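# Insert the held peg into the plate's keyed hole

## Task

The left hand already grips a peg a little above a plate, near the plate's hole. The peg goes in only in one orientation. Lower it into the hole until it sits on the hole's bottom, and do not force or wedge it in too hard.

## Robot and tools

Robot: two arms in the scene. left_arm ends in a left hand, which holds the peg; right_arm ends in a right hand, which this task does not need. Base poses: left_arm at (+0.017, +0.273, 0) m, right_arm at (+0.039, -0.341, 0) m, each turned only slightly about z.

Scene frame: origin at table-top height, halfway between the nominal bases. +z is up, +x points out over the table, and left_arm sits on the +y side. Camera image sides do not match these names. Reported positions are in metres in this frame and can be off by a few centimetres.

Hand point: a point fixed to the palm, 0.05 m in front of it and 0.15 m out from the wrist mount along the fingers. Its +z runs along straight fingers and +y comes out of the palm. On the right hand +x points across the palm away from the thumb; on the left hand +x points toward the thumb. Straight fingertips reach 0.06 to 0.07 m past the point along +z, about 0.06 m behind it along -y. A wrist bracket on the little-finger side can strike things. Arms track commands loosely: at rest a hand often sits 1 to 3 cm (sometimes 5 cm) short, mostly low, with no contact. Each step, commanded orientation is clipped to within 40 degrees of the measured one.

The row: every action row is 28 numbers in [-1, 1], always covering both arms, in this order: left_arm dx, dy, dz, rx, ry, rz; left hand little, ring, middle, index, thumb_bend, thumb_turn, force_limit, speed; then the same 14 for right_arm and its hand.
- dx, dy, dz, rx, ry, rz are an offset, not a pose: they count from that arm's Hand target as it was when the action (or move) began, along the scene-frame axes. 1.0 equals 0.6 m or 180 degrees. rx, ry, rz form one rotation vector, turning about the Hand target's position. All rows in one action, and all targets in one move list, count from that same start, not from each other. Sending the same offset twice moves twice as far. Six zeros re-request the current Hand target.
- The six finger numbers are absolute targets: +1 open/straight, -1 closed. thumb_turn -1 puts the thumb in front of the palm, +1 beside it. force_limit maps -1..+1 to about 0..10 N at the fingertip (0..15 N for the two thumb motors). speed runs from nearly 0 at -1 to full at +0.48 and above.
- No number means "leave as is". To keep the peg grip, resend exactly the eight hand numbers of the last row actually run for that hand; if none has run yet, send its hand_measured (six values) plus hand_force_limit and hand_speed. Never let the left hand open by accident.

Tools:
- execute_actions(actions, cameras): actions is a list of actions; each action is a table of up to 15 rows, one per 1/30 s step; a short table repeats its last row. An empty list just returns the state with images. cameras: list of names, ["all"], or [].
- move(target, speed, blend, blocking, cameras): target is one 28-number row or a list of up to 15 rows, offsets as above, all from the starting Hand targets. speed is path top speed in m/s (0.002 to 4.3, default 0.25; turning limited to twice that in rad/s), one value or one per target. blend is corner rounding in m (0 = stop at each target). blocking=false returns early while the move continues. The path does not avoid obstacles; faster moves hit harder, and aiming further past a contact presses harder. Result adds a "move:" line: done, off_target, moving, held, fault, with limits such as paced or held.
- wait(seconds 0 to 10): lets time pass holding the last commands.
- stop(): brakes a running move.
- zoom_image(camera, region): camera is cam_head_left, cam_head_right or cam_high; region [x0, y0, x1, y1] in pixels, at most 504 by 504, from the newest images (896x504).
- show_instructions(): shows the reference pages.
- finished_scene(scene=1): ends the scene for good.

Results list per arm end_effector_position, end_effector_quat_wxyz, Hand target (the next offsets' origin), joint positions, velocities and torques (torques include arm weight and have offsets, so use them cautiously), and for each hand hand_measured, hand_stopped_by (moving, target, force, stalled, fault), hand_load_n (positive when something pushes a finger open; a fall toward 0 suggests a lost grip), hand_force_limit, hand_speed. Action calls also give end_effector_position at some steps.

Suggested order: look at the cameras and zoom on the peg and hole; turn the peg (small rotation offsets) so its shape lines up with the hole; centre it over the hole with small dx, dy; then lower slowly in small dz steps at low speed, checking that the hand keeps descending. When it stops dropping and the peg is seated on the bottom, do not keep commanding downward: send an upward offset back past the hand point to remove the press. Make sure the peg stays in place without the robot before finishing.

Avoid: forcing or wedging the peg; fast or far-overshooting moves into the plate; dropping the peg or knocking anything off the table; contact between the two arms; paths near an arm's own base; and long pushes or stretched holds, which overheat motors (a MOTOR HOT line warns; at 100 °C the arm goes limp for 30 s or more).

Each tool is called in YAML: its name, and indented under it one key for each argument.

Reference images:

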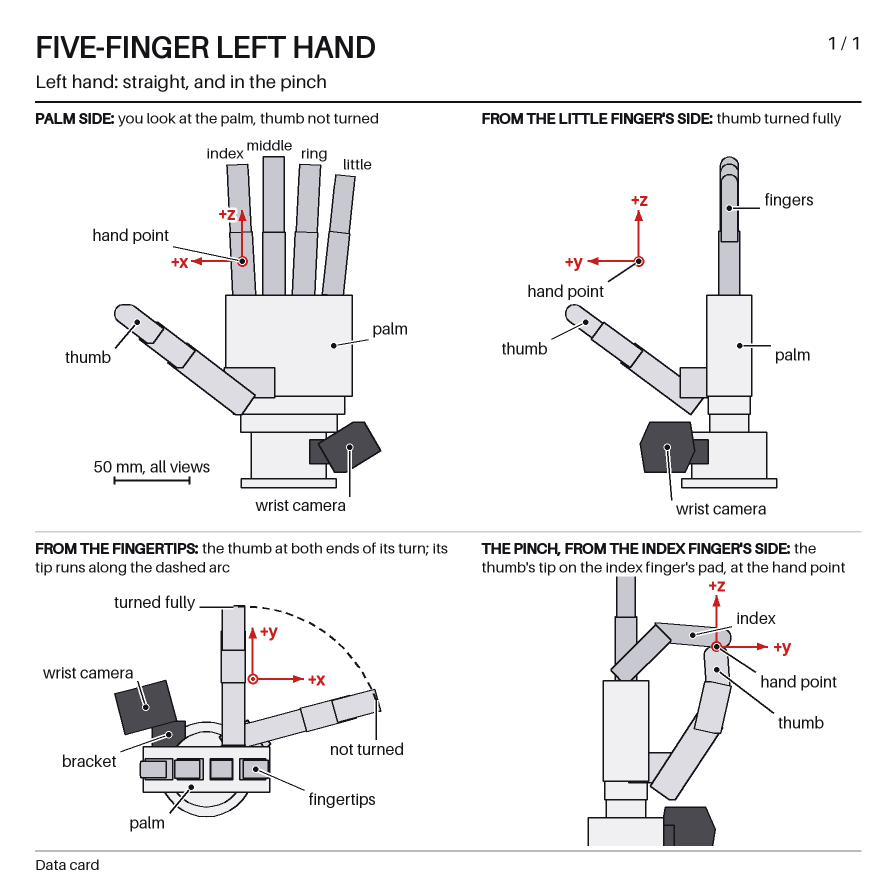

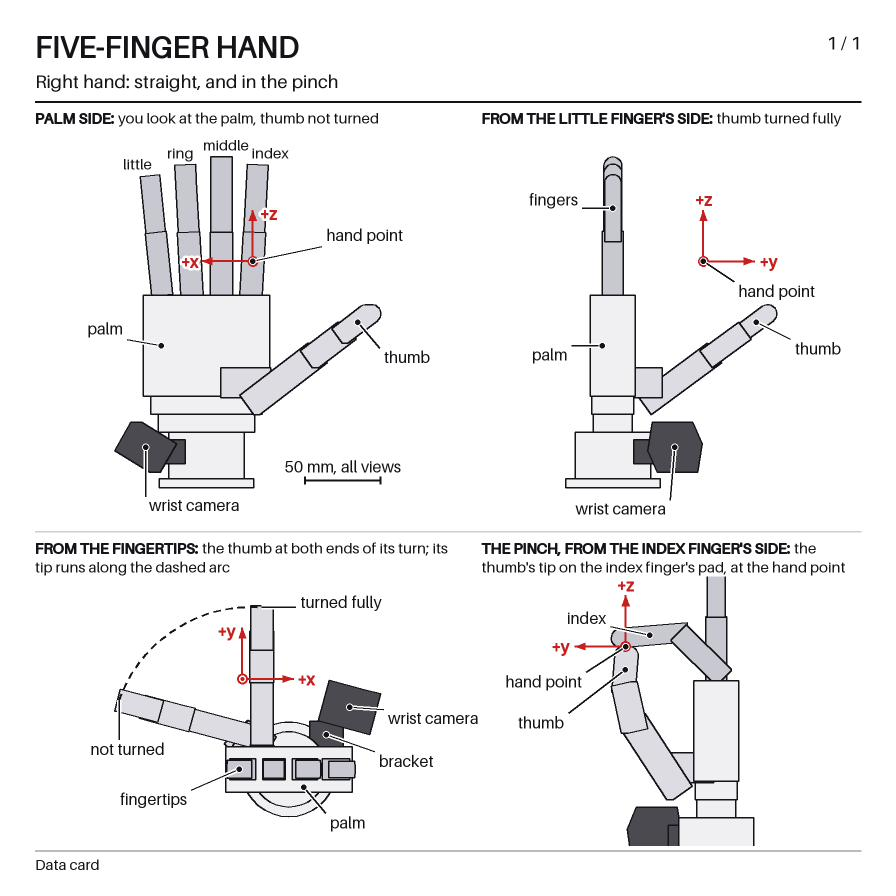

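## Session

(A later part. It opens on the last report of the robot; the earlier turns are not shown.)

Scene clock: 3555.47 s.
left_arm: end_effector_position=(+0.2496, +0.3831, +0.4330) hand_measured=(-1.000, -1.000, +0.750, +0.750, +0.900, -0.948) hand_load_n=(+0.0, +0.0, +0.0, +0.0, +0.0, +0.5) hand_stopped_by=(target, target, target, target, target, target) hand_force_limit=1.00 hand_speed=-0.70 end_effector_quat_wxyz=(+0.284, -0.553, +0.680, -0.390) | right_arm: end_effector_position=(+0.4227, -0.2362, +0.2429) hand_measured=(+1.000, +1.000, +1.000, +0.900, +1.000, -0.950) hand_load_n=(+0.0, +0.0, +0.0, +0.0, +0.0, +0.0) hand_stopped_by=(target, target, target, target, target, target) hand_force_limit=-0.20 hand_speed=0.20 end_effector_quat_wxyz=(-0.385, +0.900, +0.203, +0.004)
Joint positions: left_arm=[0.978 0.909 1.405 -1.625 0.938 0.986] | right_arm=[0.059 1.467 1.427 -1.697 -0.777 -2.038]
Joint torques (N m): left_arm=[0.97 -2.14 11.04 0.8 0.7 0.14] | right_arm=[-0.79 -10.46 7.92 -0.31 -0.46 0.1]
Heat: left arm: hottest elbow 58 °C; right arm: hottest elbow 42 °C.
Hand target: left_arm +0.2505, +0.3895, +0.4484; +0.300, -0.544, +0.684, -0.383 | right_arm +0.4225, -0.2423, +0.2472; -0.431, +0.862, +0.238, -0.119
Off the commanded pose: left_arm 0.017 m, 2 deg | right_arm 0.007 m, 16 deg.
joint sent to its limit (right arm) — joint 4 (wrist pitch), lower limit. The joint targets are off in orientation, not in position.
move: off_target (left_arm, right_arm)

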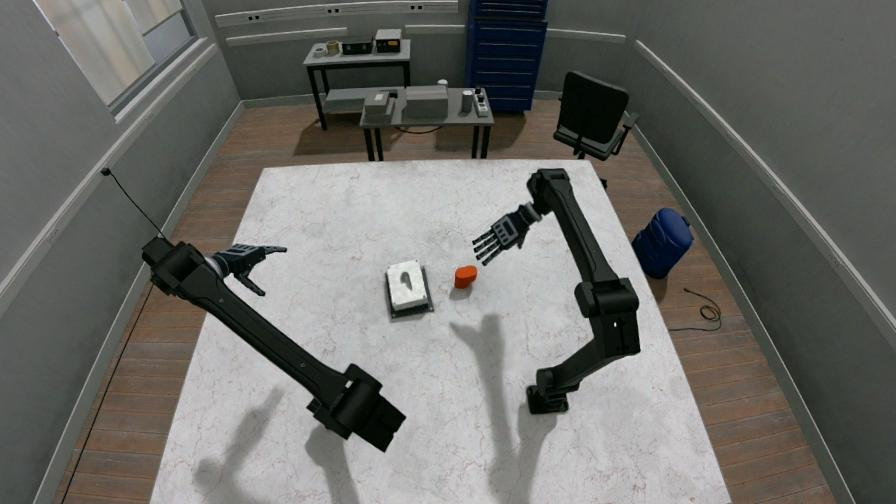

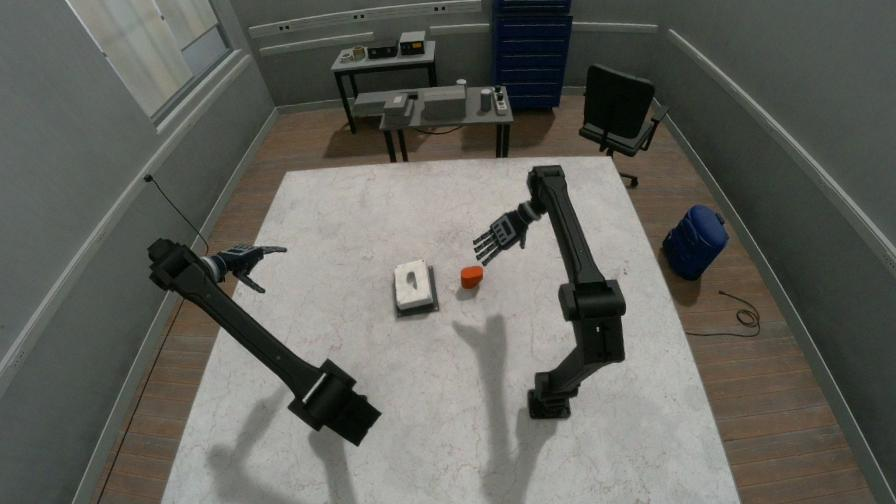

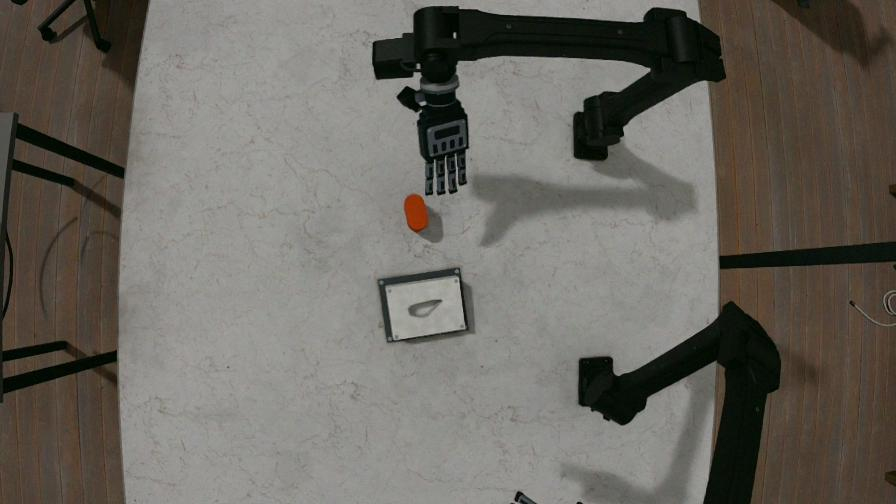

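move:
  target: [0.05,-0.35,-0.05,0,0,0,-1,-1,0.75,0.75,0.9,-0.948,1.0,-0.7,-0.25,-0.30,0.2,0,0,0.1,1,1,1,0.9,1,-0.95,-0.2,0.2]
  speed: 0.3
  cameras: ["all"]

Scene clock: 3605.73 s.
left_arm: end_effector_position=(+0.2787, +0.1832, +0.4195) hand_measured=(-1.000, -1.000, +0.750, +0.750, +0.900, -0.948) hand_load_n=(+0.0, +0.0, -0.5, +0.0, +0.0, +0.0) hand_stopped_by=(target, target, target, target, target, target) hand_force_limit=1.00 hand_speed=-0.70 end_effector_quat_wxyz=(+0.304, -0.541, +0.686, -0.380) | right_arm: end_effector_position=(+0.2719, -0.4249, +0.3648) hand_measured=(+1.000, +1.000, +1.000, +0.900, +1.000, -0.950) hand_load_n=(+0.0, +0.0, +0.0, +0.0, +0.0, +0.0) hand_stopped_by=(target, target, target, target, target, target) hand_force_limit=-0.20 hand_speed=0.20 end_effector_quat_wxyz=(-0.033, +0.968, +0.155, +0.197)
Joint positions: left_arm=[-0.237 0.629 1.192 -1.117 0.018 0.018] | right_arm=[-0.226 0.808 1.281 -1.699 -0.211 -2.091]
Joint torques (N m): left_arm=[-0.62 0.21 7.56 2.26 -0.08 -0.14] | right_arm=[1.38 -0.26 7.86 0.79 -0.05 -0.13]
Heat: left arm: hottest elbow 58 °C; right arm: hottest elbow 42 °C.
Hand target: left_arm +0.2806, +0.1795, +0.4183; +0.300, -0.544, +0.684, -0.383 | right_arm +0.2726, -0.4223, +0.3673; -0.259, +0.921, +0.291, -0.023
Off the commanded pose: left_arm 0.004 m, 1 deg | right_arm 0.004 m, 69 deg; orientation clipped.
joint sent to its limit (right arm) — joint 4 (wrist pitch), lower limit; joint 6 (wrist roll), lower limit. The joint targets are off in orientation, not in position.
move: off_target (right_arm); limits=paced

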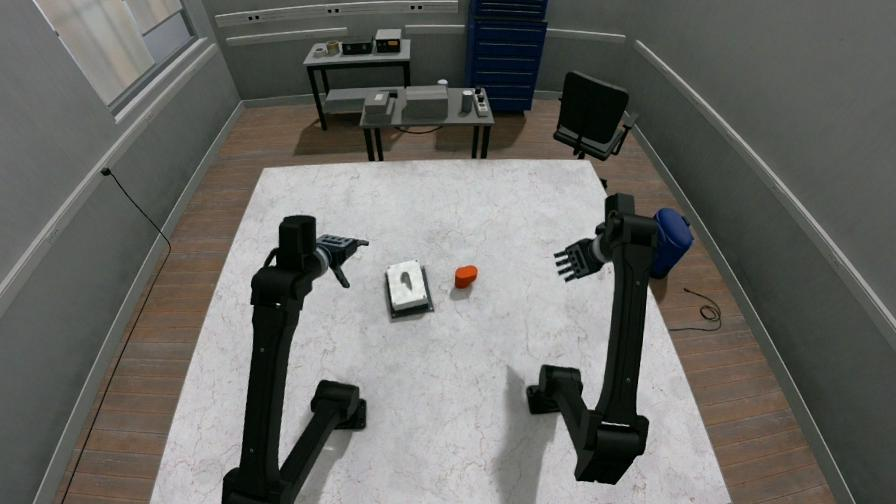

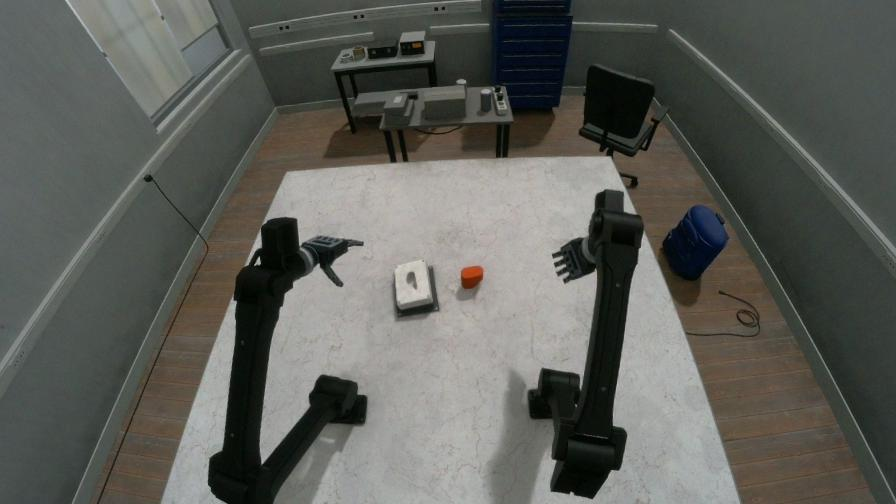

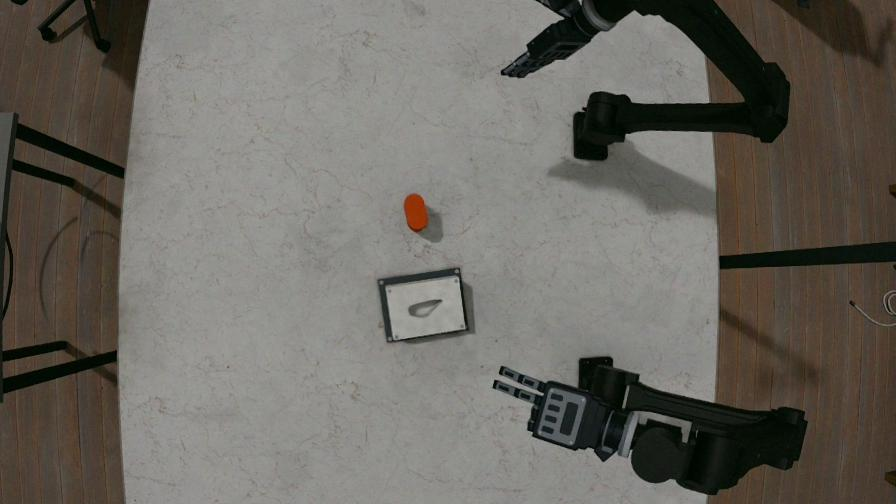

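move:
  target: [0.3435,-0.5343,-0.197,0.0126,0.0099,0.1238,-1,-1,0.6,0.6,0.8,-0.948,1.0,-0.7,0,0,0,0,0,0,1,1,1,0.9,1,-0.95,-0.2,0.2]
  speed: 0.2
  cameras: ["all"]

Scene clock: 3618.43 s.
left_arm: end_effector_position=(+0.4796, -0.1269, +0.2871) hand_measured=(-1.000, -1.000, +0.600, +0.600, +0.800, -0.948) hand_load_n=(+0.0, +0.0, +0.0, -0.5, +0.0, +0.0) hand_stopped_by=(target, target, target, target, target, target) hand_force_limit=1.00 hand_speed=-0.70 end_effector_quat_wxyz=(-0.372, +0.661, -0.586, +0.284) | right_arm: end_effector_position=(+0.2719, -0.4249, +0.3648) hand_measured=(+1.000, +1.000, +1.000, +0.900, +1.000, -0.950) hand_load_n=(+0.0, +0.0, +0.0, +0.0, +0.0, +0.0) hand_stopped_by=(target, target, target, target, target, target) hand_force_limit=-0.20 hand_speed=0.20 end_effector_quat_wxyz=(-0.033, +0.968, +0.155, +0.197)
Joint positions: left_arm=[-0.901 1.584 1.584 -0.952 -0.81 -0.72] | right_arm=[-0.226 0.808 1.281 -1.699 -0.21 -2.091]
Joint torques (N m): left_arm=[-0.38 -13.45 12.38 1.11 -0.59 -0.16] | right_arm=[1.32 -0.32 7.9 0.79 -0.04 -0.13]
Heat: left arm: hottest elbow 57 °C; right arm: hottest elbow 42 °C.
Hand target: left_arm +0.4865, -0.1411, +0.3000; -0.368, +0.665, -0.578, +0.296 | right_arm +0.2726, -0.4222, +0.3673; -0.259, +0.921, +0.291, -0.023
Off the commanded pose: left_arm 0.020 m, 2 deg | right_arm 0.004 m, 40 deg.
joint sent to its limit (right arm) — joint 4 (wrist pitch), lower limit; joint 6 (wrist roll), lower limit. The joint targets are off in orientation, not in position.
move: off_target (left_arm, right_arm)

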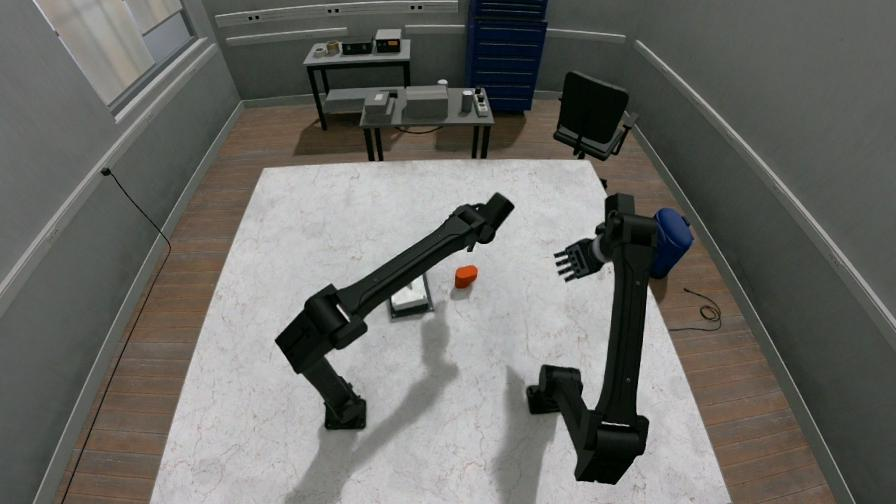

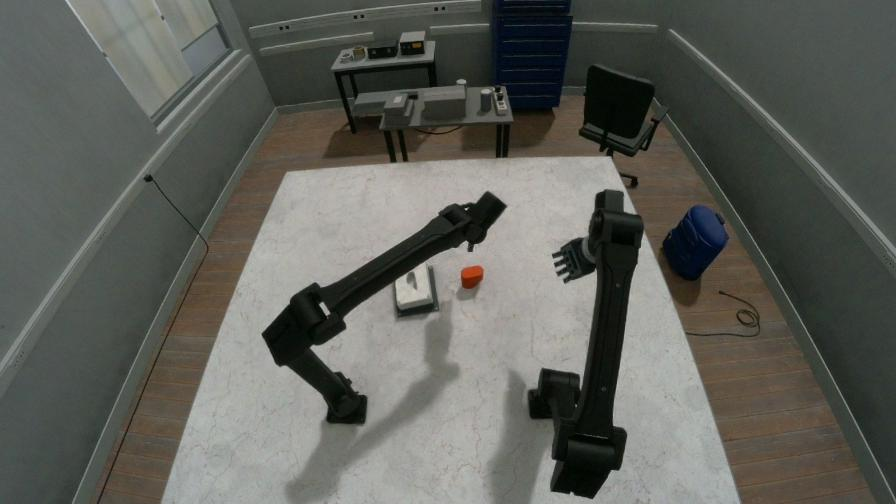

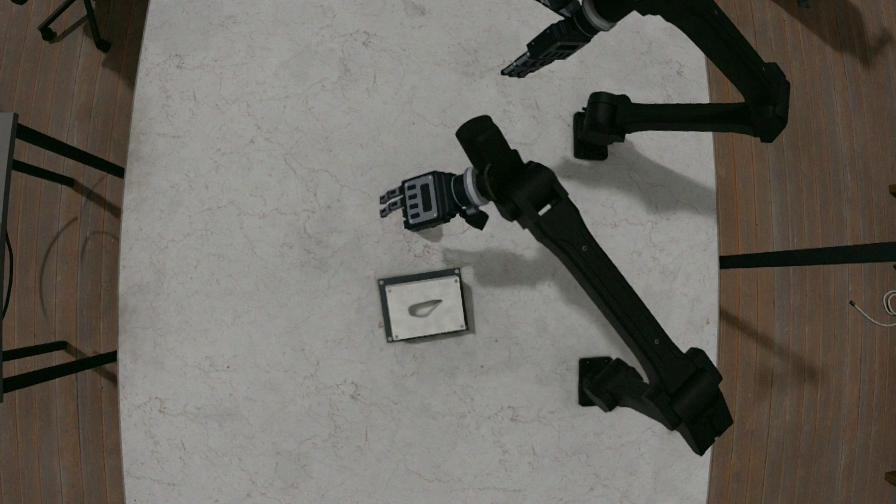

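move:
  target: [0.0,-0.0,-0.27,0,0,0,-1,-1,0.32,0.32,0.56,-0.948,0.5,-0.3,0,0,0,0,0,0,1,1,1,0.9,1,-0.95,-0.2,0.2]
  speed: 0.15
  cameras: ["all"]

zoom_image:
  camera: "cam_high"
  region: [370, 170, 470, 250]

zoom_image:
  camera: "cam_head_left"
  region: [430, 220, 510, 300]

zoom_image:
  camera: "cam_head_right"
  region: [430, 220, 510, 300]

Scene clock: 3626.67 s.
left_arm: end_effector_position=(+0.4893, -0.1382, +0.1555) hand_measured=(-1.000, -1.000, +0.320, +0.320, +0.560, -0.948) hand_load_n=(+0.0, +0.5, +0.0, +0.0, +0.0, +0.0) hand_stopped_by=(target, target, target, target, target, target) hand_force_limit=0.50 hand_speed=-0.30 end_effector_quat_wxyz=(-0.369, +0.665, -0.575, +0.302) | right_arm: end_effector_position=(+0.2719, -0.4249, +0.3648) hand_measured=(+1.000, +1.000, +1.000, +0.900, +1.000, -0.950) hand_load_n=(+0.0, +0.0, +0.0, +0.0, +0.0, +0.0) hand_stopped_by=(target, target, target, target, target, target) hand_force_limit=-0.20 hand_speed=0.20 end_effector_quat_wxyz=(-0.033, +0.968, +0.155, +0.197)
Joint positions: left_arm=[-0.901 1.661 1.312 -0.563 -0.811 -0.726] | right_arm=[-0.226 0.808 1.281 -1.699 -0.21 -2.091]
Joint torques (N m): left_arm=[-0.38 -14.1 6.99 1.88 -0.54 -0.1] | right_arm=[1.38 -0.32 7.9 0.79 -0.04 -0.13]
Heat: left arm: hottest elbow 58 °C; right arm: hottest elbow 42 °C.
Hand target: left_arm +0.4866, -0.1411, +0.1381; -0.368, +0.665, -0.578, +0.296 | right_arm +0.2726, -0.4222, +0.3673; -0.259, +0.921, +0.291, -0.023
Off the commanded pose: left_arm 0.018 m, 1 deg | right_arm 0.004 m, 40 deg.
joint sent to its limit (right arm) — joint 4 (wrist pitch), lower limit; joint 6 (wrist roll), lower limit. The joint targets are off in orientation, not in position.
move: off_target (left_arm, right_arm)

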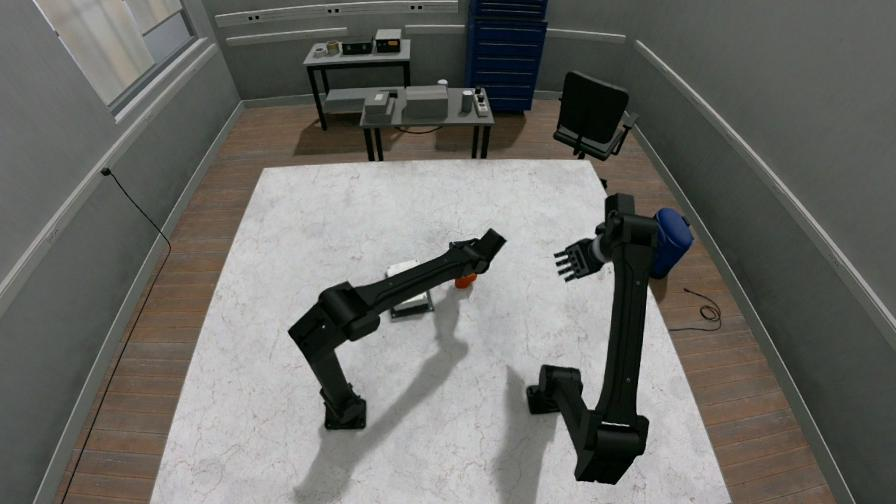

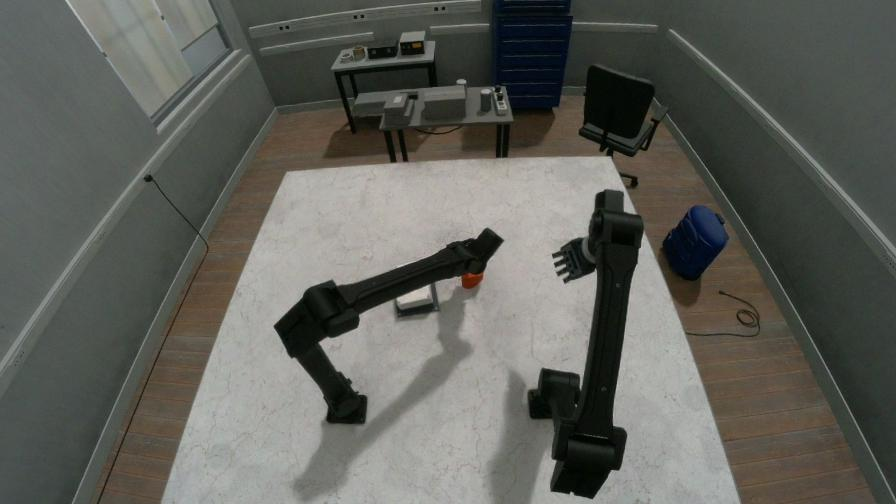

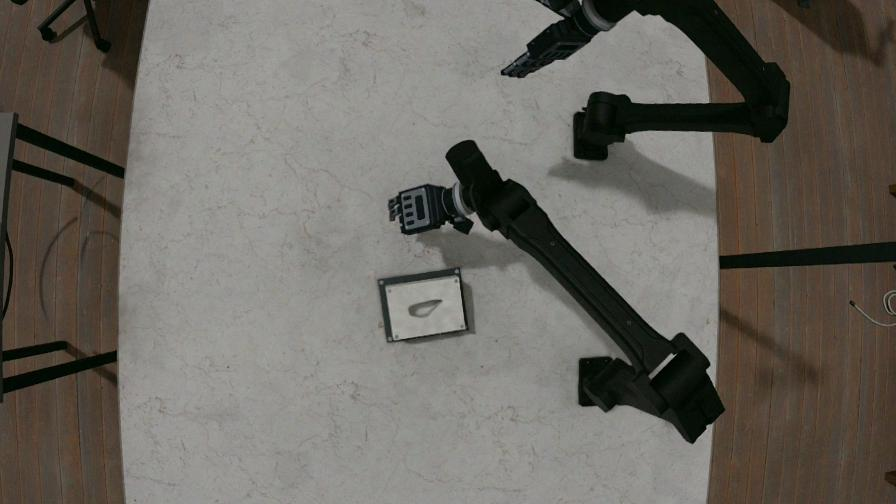

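Scaled by 5.040 from the camera's 896x504 image, which has a finer 1280x720 frame.

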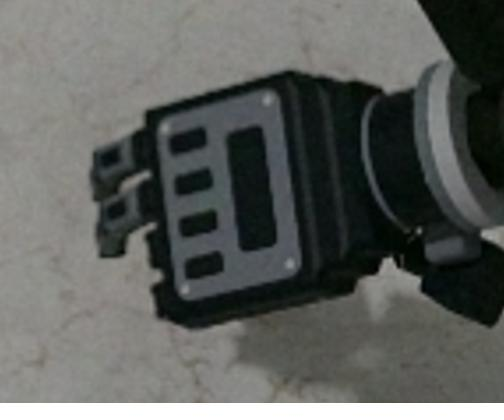

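Scaled by 6.300 from the camera's 896x504 image, which has a finer 1280x720 frame.

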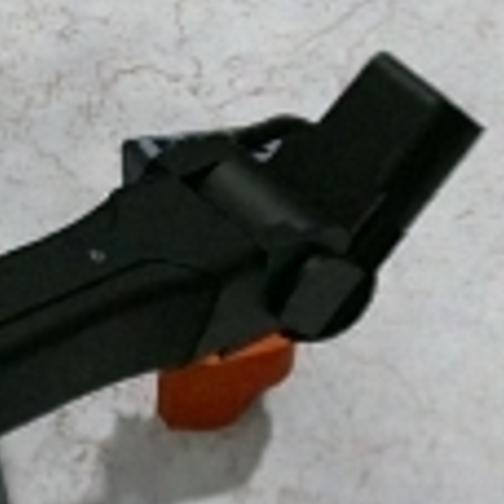

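Scaled by 6.300 from the camera's 896x504 image, which has a finer 1280x720 frame.

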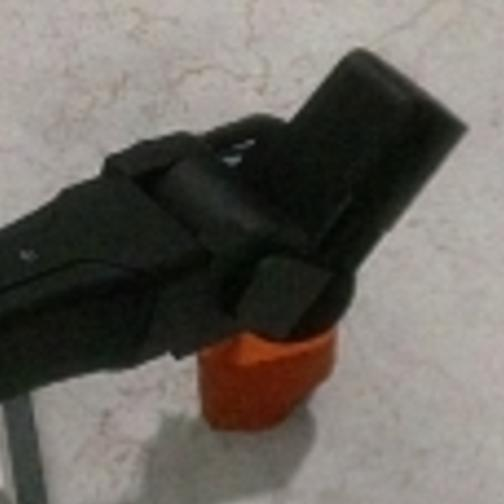

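move:
  target: [-0.004,0.014,-0.063,0,0,0,-1,-1,0.32,0.32,0.56,-0.948,0.5,-0.3,0,0,0,0,0,0,1,1,1,0.9,1,-0.95,-0.2,0.2]
  speed: 0.1
  cameras: ["all"]

zoom_image:
  camera: "cam_high"
  region: [370, 170, 470, 250]

zoom_image:
  camera: "cam_head_right"
  region: [430, 220, 510, 300]

Scene clock: 3639.57 s.
left_arm: end_effector_position=(+0.4858, -0.1343, +0.1205) hand_measured=(-1.000, -1.000, +0.320, +0.320, +0.560, -0.948) hand_load_n=(+0.0, +0.0, +0.0, +0.5, +0.0, +0.0) hand_stopped_by=(target, target, target, target, target, target) hand_force_limit=0.50 hand_speed=-0.30 end_effector_quat_wxyz=(-0.368, +0.665, -0.572, +0.307) | right_arm: end_effector_position=(+0.2719, -0.4249, +0.3648) hand_measured=(+1.000, +1.000, +1.000, +0.900, +1.000, -0.950) hand_load_n=(+0.0, +0.0, +0.0, +0.0, +0.0, +0.0) hand_stopped_by=(target, target, target, target, target, target) hand_force_limit=-0.20 hand_speed=0.20 end_effector_quat_wxyz=(-0.033, +0.968, +0.155, +0.197)
Joint positions: left_arm=[-0.901 1.68 1.233 -0.455 -0.81 -0.726] | right_arm=[-0.226 0.808 1.281 -1.699 -0.21 -2.091]
Joint torques (N m): left_arm=[0.15 -13.68 6.53 1.85 -0.42 -0.03] | right_arm=[1.38 -0.32 7.9 0.8 -0.04 -0.13]
Heat: left arm: hottest elbow 56 °C; right arm: hottest elbow 42 °C.
Hand target: left_arm +0.4842, -0.1327, +0.1002; -0.368, +0.665, -0.578, +0.296 | right_arm +0.2726, -0.4222, +0.3673; -0.259, +0.921, +0.291, -0.023
Off the commanded pose: left_arm 0.020 m, 1 deg | right_arm 0.004 m, 40 deg.
joint sent to its limit (right arm) — joint 4 (wrist pitch), lower limit; joint 6 (wrist roll), lower limit. The joint targets are off in orientation, not in position.
move: off_target (left_arm, right_arm)

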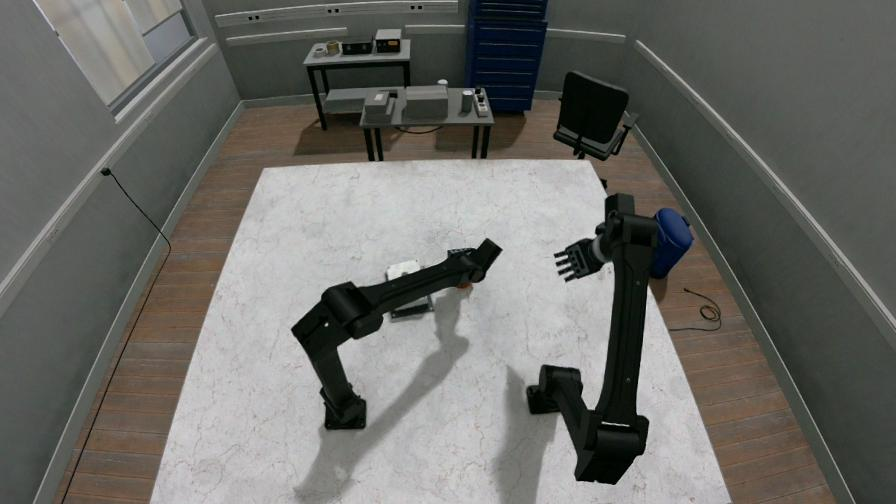

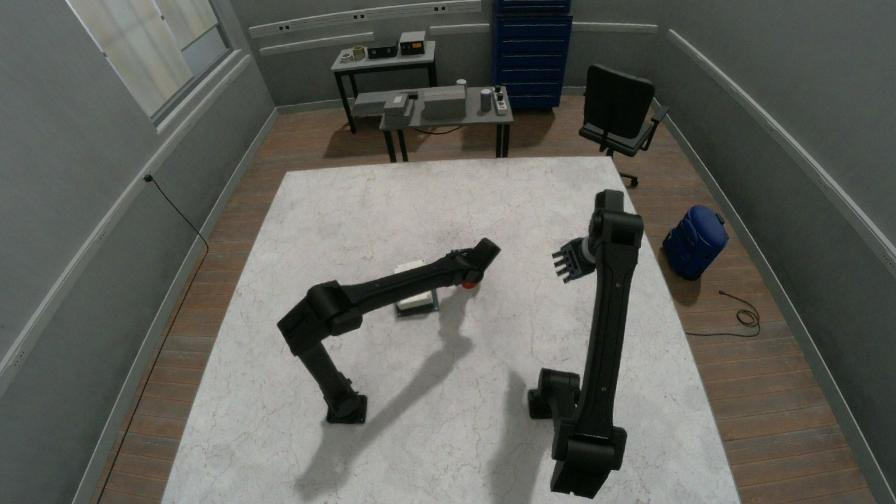

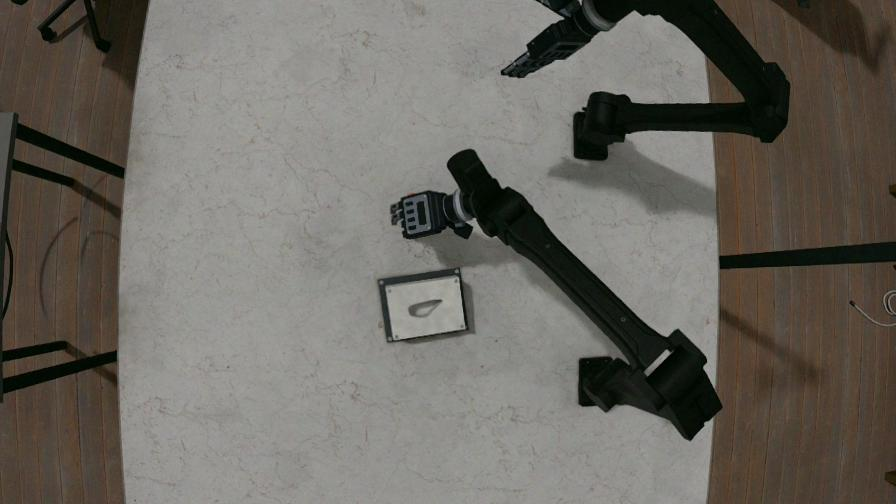

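Scaled by 5.040 from the camera's 896x504 image, which has a finer 1280x720 frame.

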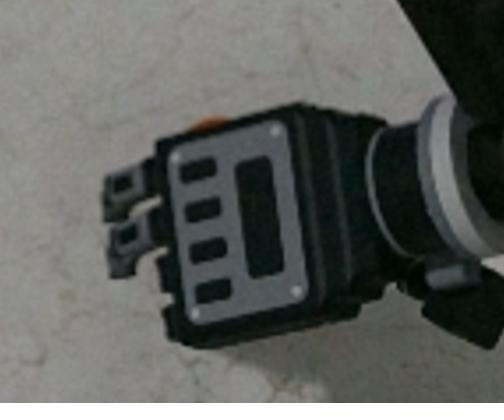

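Scaled by 6.300 from the camera's 896x504 image, which has a finer 1280x720 frame.

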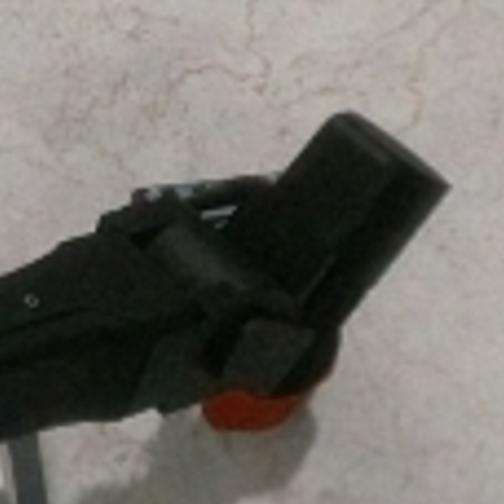

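move:
  target: [0.002,0.002,-0.07,0,0,0,-1,-1,0.32,0.32,0.56,-0.948,0.5,-0.3,0,0,0,0,0,0,1,1,1,0.9,1,-0.95,-0.2,0.2]
  speed: 0.08
  cameras: ["all"]

zoom_image:
  camera: "cam_high"
  region: [370, 170, 470, 250]

zoom_image:
  camera: "cam_head_right"
  region: [430, 220, 510, 300]

Scene clock: 3656.90 s.
left_arm: end_effector_position=(+0.4923, -0.1405, +0.1183) hand_measured=(-1.000, -1.000, +0.320, +0.320, +0.560, -0.948) hand_load_n=(+0.0, +0.0, +0.0, +0.0, -1.5, -3.0) hand_stopped_by=(target, target, target, target, target, target) hand_force_limit=0.50 hand_speed=-0.30 end_effector_quat_wxyz=(-0.365, +0.668, -0.553, +0.339) | right_arm: end_effector_position=(+0.2719, -0.4249, +0.3648) hand_measured=(+1.000, +1.000, +1.000, +0.900, +1.000, -0.950) hand_load_n=(+0.0, +0.0, +0.0, -0.5, +0.0, +0.0) hand_stopped_by=(target, target, target, target, target, target) hand_force_limit=-0.20 hand_speed=0.20 end_effector_quat_wxyz=(-0.033, +0.968, +0.155, +0.197)
Joint positions: left_arm=[-0.901 1.681 1.195 -0.341 -0.816 -0.726] | right_arm=[-0.226 0.808 1.281 -1.699 -0.21 -2.091]
Joint torques (N m): left_arm=[0.44 -10.11 5.01 1.66 -0.12 -0.01] | right_arm=[1.38 -0.32 7.88 0.79 -0.04 -0.13]
Heat: left arm: hottest elbow 54 °C; right arm: hottest elbow 42 °C.
Hand target: left_arm +0.4855, -0.1316, +0.0585; -0.368, +0.665, -0.578, +0.296 | right_arm +0.2726, -0.4222, +0.3673; -0.259, +0.921, +0.291, -0.023
Off the commanded pose: left_arm 0.061 m, 6 deg | right_arm 0.004 m, 40 deg.
joint sent to its limit (right arm) — joint 4 (wrist pitch), lower limit; joint 6 (wrist roll), lower limit. The joint targets are off in orientation, not in position.
move: off_target (left_arm, right_arm)

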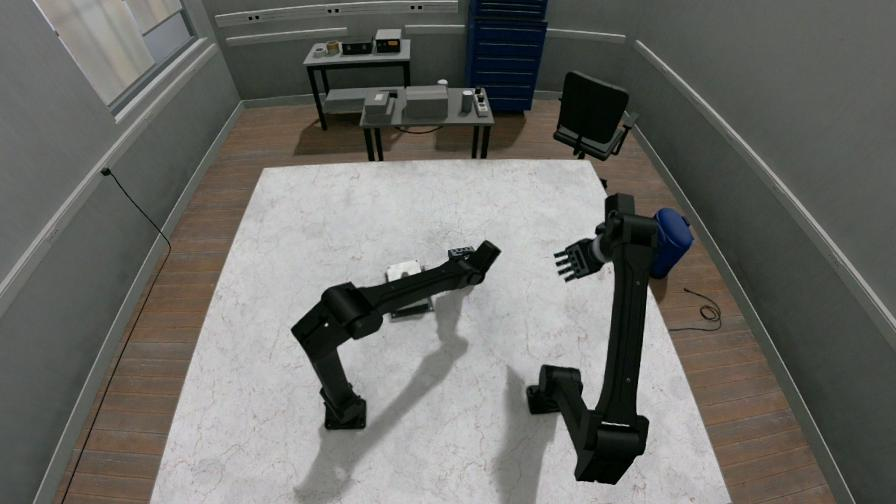

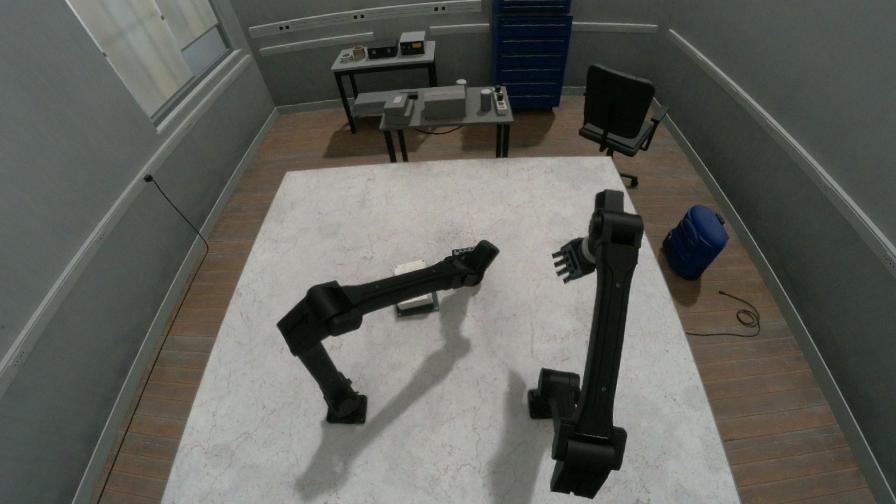

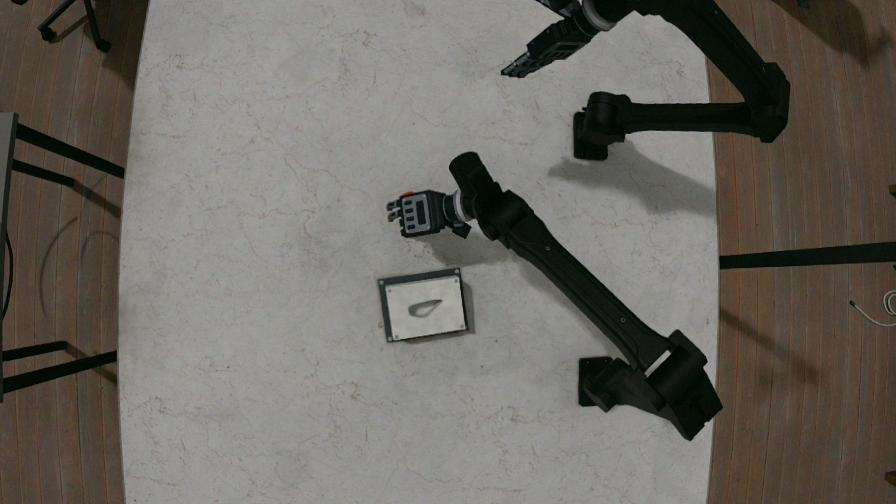

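Scaled by 5.040 from the camera's 896x504 image, which has a finer 1280x720 frame.

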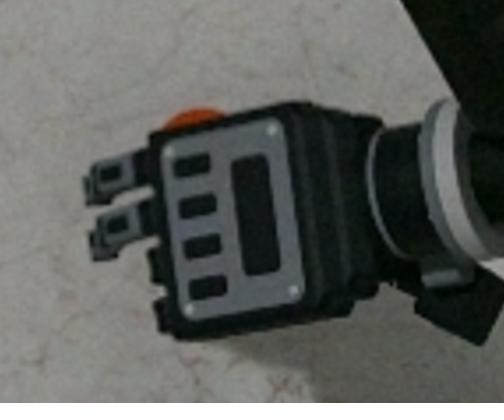

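Scaled by 6.300 from the camera's 896x504 image, which has a finer 1280x720 frame.

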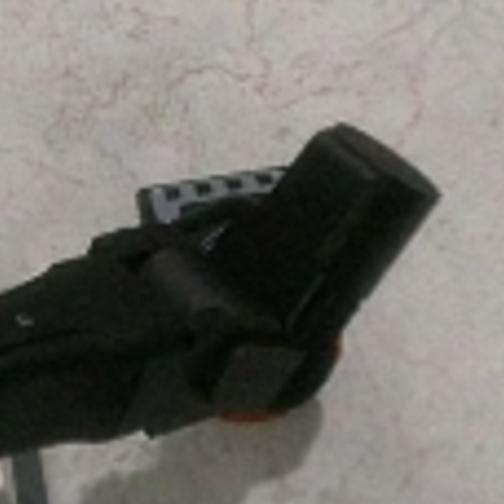

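move:
  target:
    - [0.0,0.0,0.14,0,0,0,-1,-1,0.32,0.32,0.56,-0.948,0.5,-0.3,0,0,0,0,0,0,1,1,1,0.9,1,-0.95,-0.2,0.2]
    - [-0.012,-0.002,0.14,0,0,0,-1,-1,0.4,0.4,0.75,-0.948,0.5,-0.3,0,0,0,0,0,0,1,1,1,0.9,1,-0.95,-0.2,0.2]
  speed: 0.08
  cameras: ["all"]

zoom_image:
  camera: "cam_high"
  region: [370, 170, 470, 250]

zoom_image:
  camera: "cam_head_right"
  region: [430, 220, 510, 300]

Scene clock: 3669.00 s.
left_arm: end_effector_position=(+0.4718, -0.1175, +0.1183) hand_measured=(-1.000, -1.000, +0.400, +0.400, +0.750, -0.948) hand_load_n=(+0.0, +0.0, +0.0, +0.0, +0.0, +0.0) hand_stopped_by=(target, target, target, target, target, target) hand_force_limit=0.50 hand_speed=-0.30 end_effector_quat_wxyz=(-0.373, +0.663, -0.587, +0.275) | right_arm: end_effector_position=(+0.2719, -0.4249, +0.3648) hand_measured=(+1.000, +1.000, +1.000, +0.900, +1.000, -0.950) hand_load_n=(+0.0, +0.5, +0.0, +0.0, +0.0, +0.0) hand_stopped_by=(target, target, target, target, target, target) hand_force_limit=-0.20 hand_speed=0.20 end_effector_quat_wxyz=(-0.033, +0.968, +0.155, +0.197)
Joint positions: left_arm=[-0.901 1.657 1.225 -0.544 -0.811 -0.732] | right_arm=[-0.226 0.808 1.281 -1.699 -0.21 -2.091]
Joint torques (N m): left_arm=[-0.5 -15.97 10.73 1.02 -0.59 -0.07] | right_arm=[1.32 -0.32 7.88 0.8 -0.05 -0.13]
Heat: left arm: hottest elbow 54 °C; right arm: hottest elbow 42 °C.
Hand target: left_arm +0.4782, -0.1327, +0.1422; -0.368, +0.666, -0.578, +0.296 | right_arm +0.2726, -0.4222, +0.3673; -0.259, +0.921, +0.291, -0.023
Off the commanded pose: left_arm 0.029 m, 3 deg | right_arm 0.004 m, 40 deg.
joint sent to its limit (right arm) — joint 4 (wrist pitch), lower limit; joint 6 (wrist roll), lower limit. The joint targets are off in orientation, not in position.
move: off_target (left_arm, right_arm); target 2's new numbers were sent with left_arm's hand 0.029 m and 3 deg from that target

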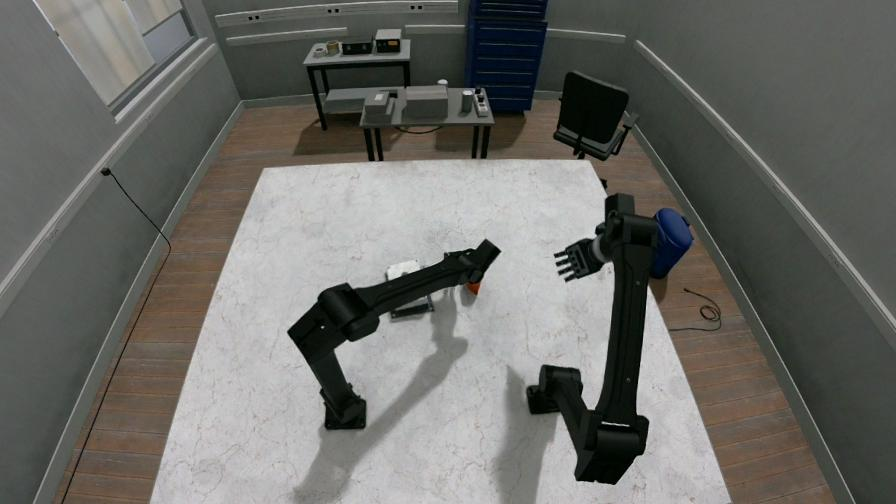

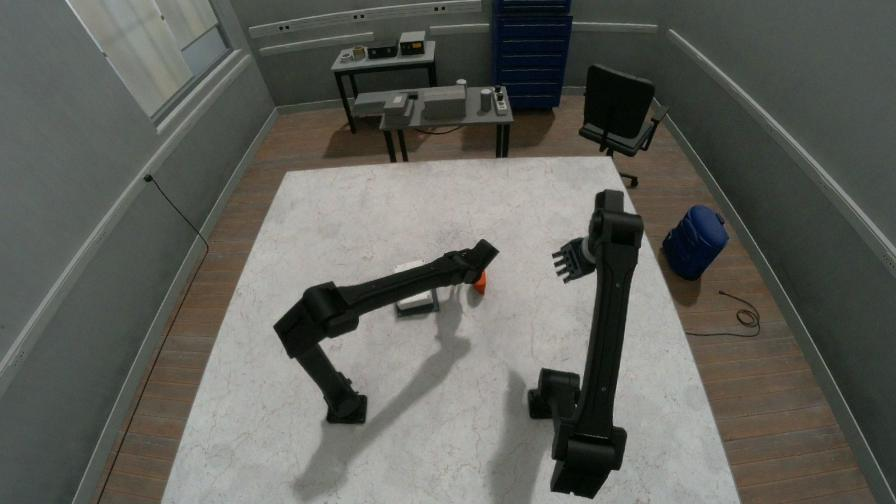

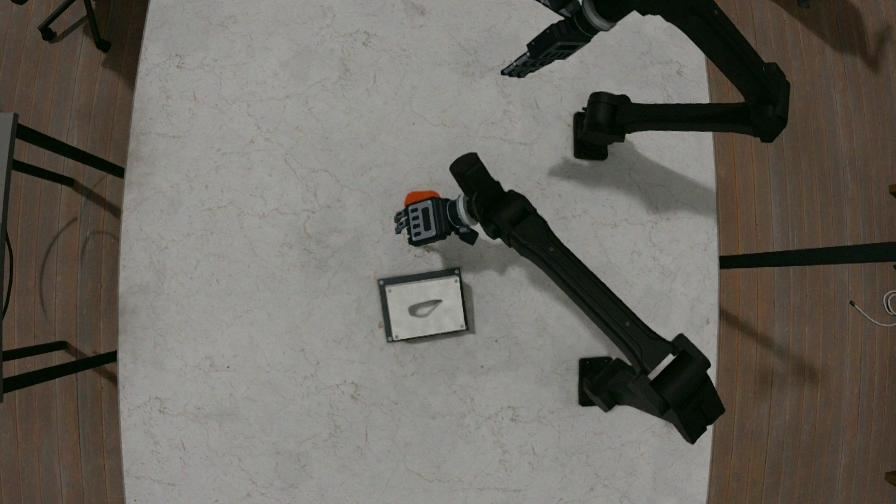

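Scaled by 5.040 from the camera's 896x504 image, which has a finer 1280x720 frame.

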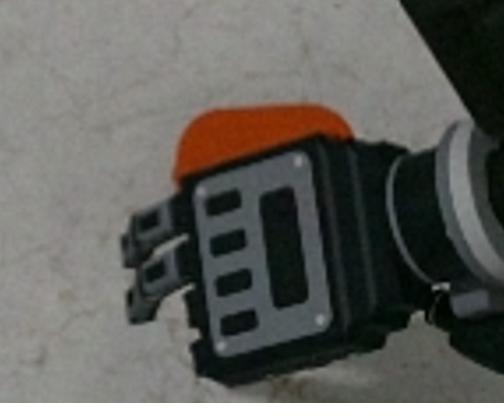

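Scaled by 6.300 from the camera's 896x504 image, which has a finer 1280x720 frame.

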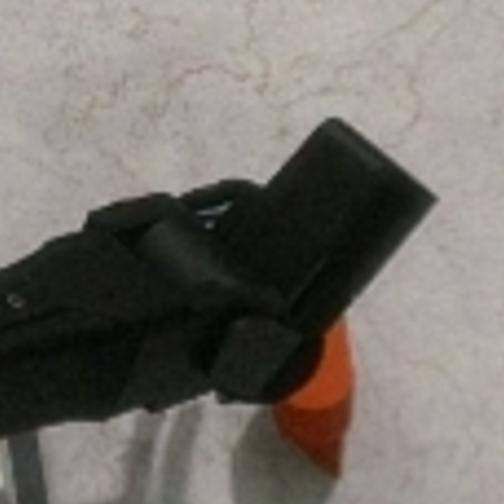

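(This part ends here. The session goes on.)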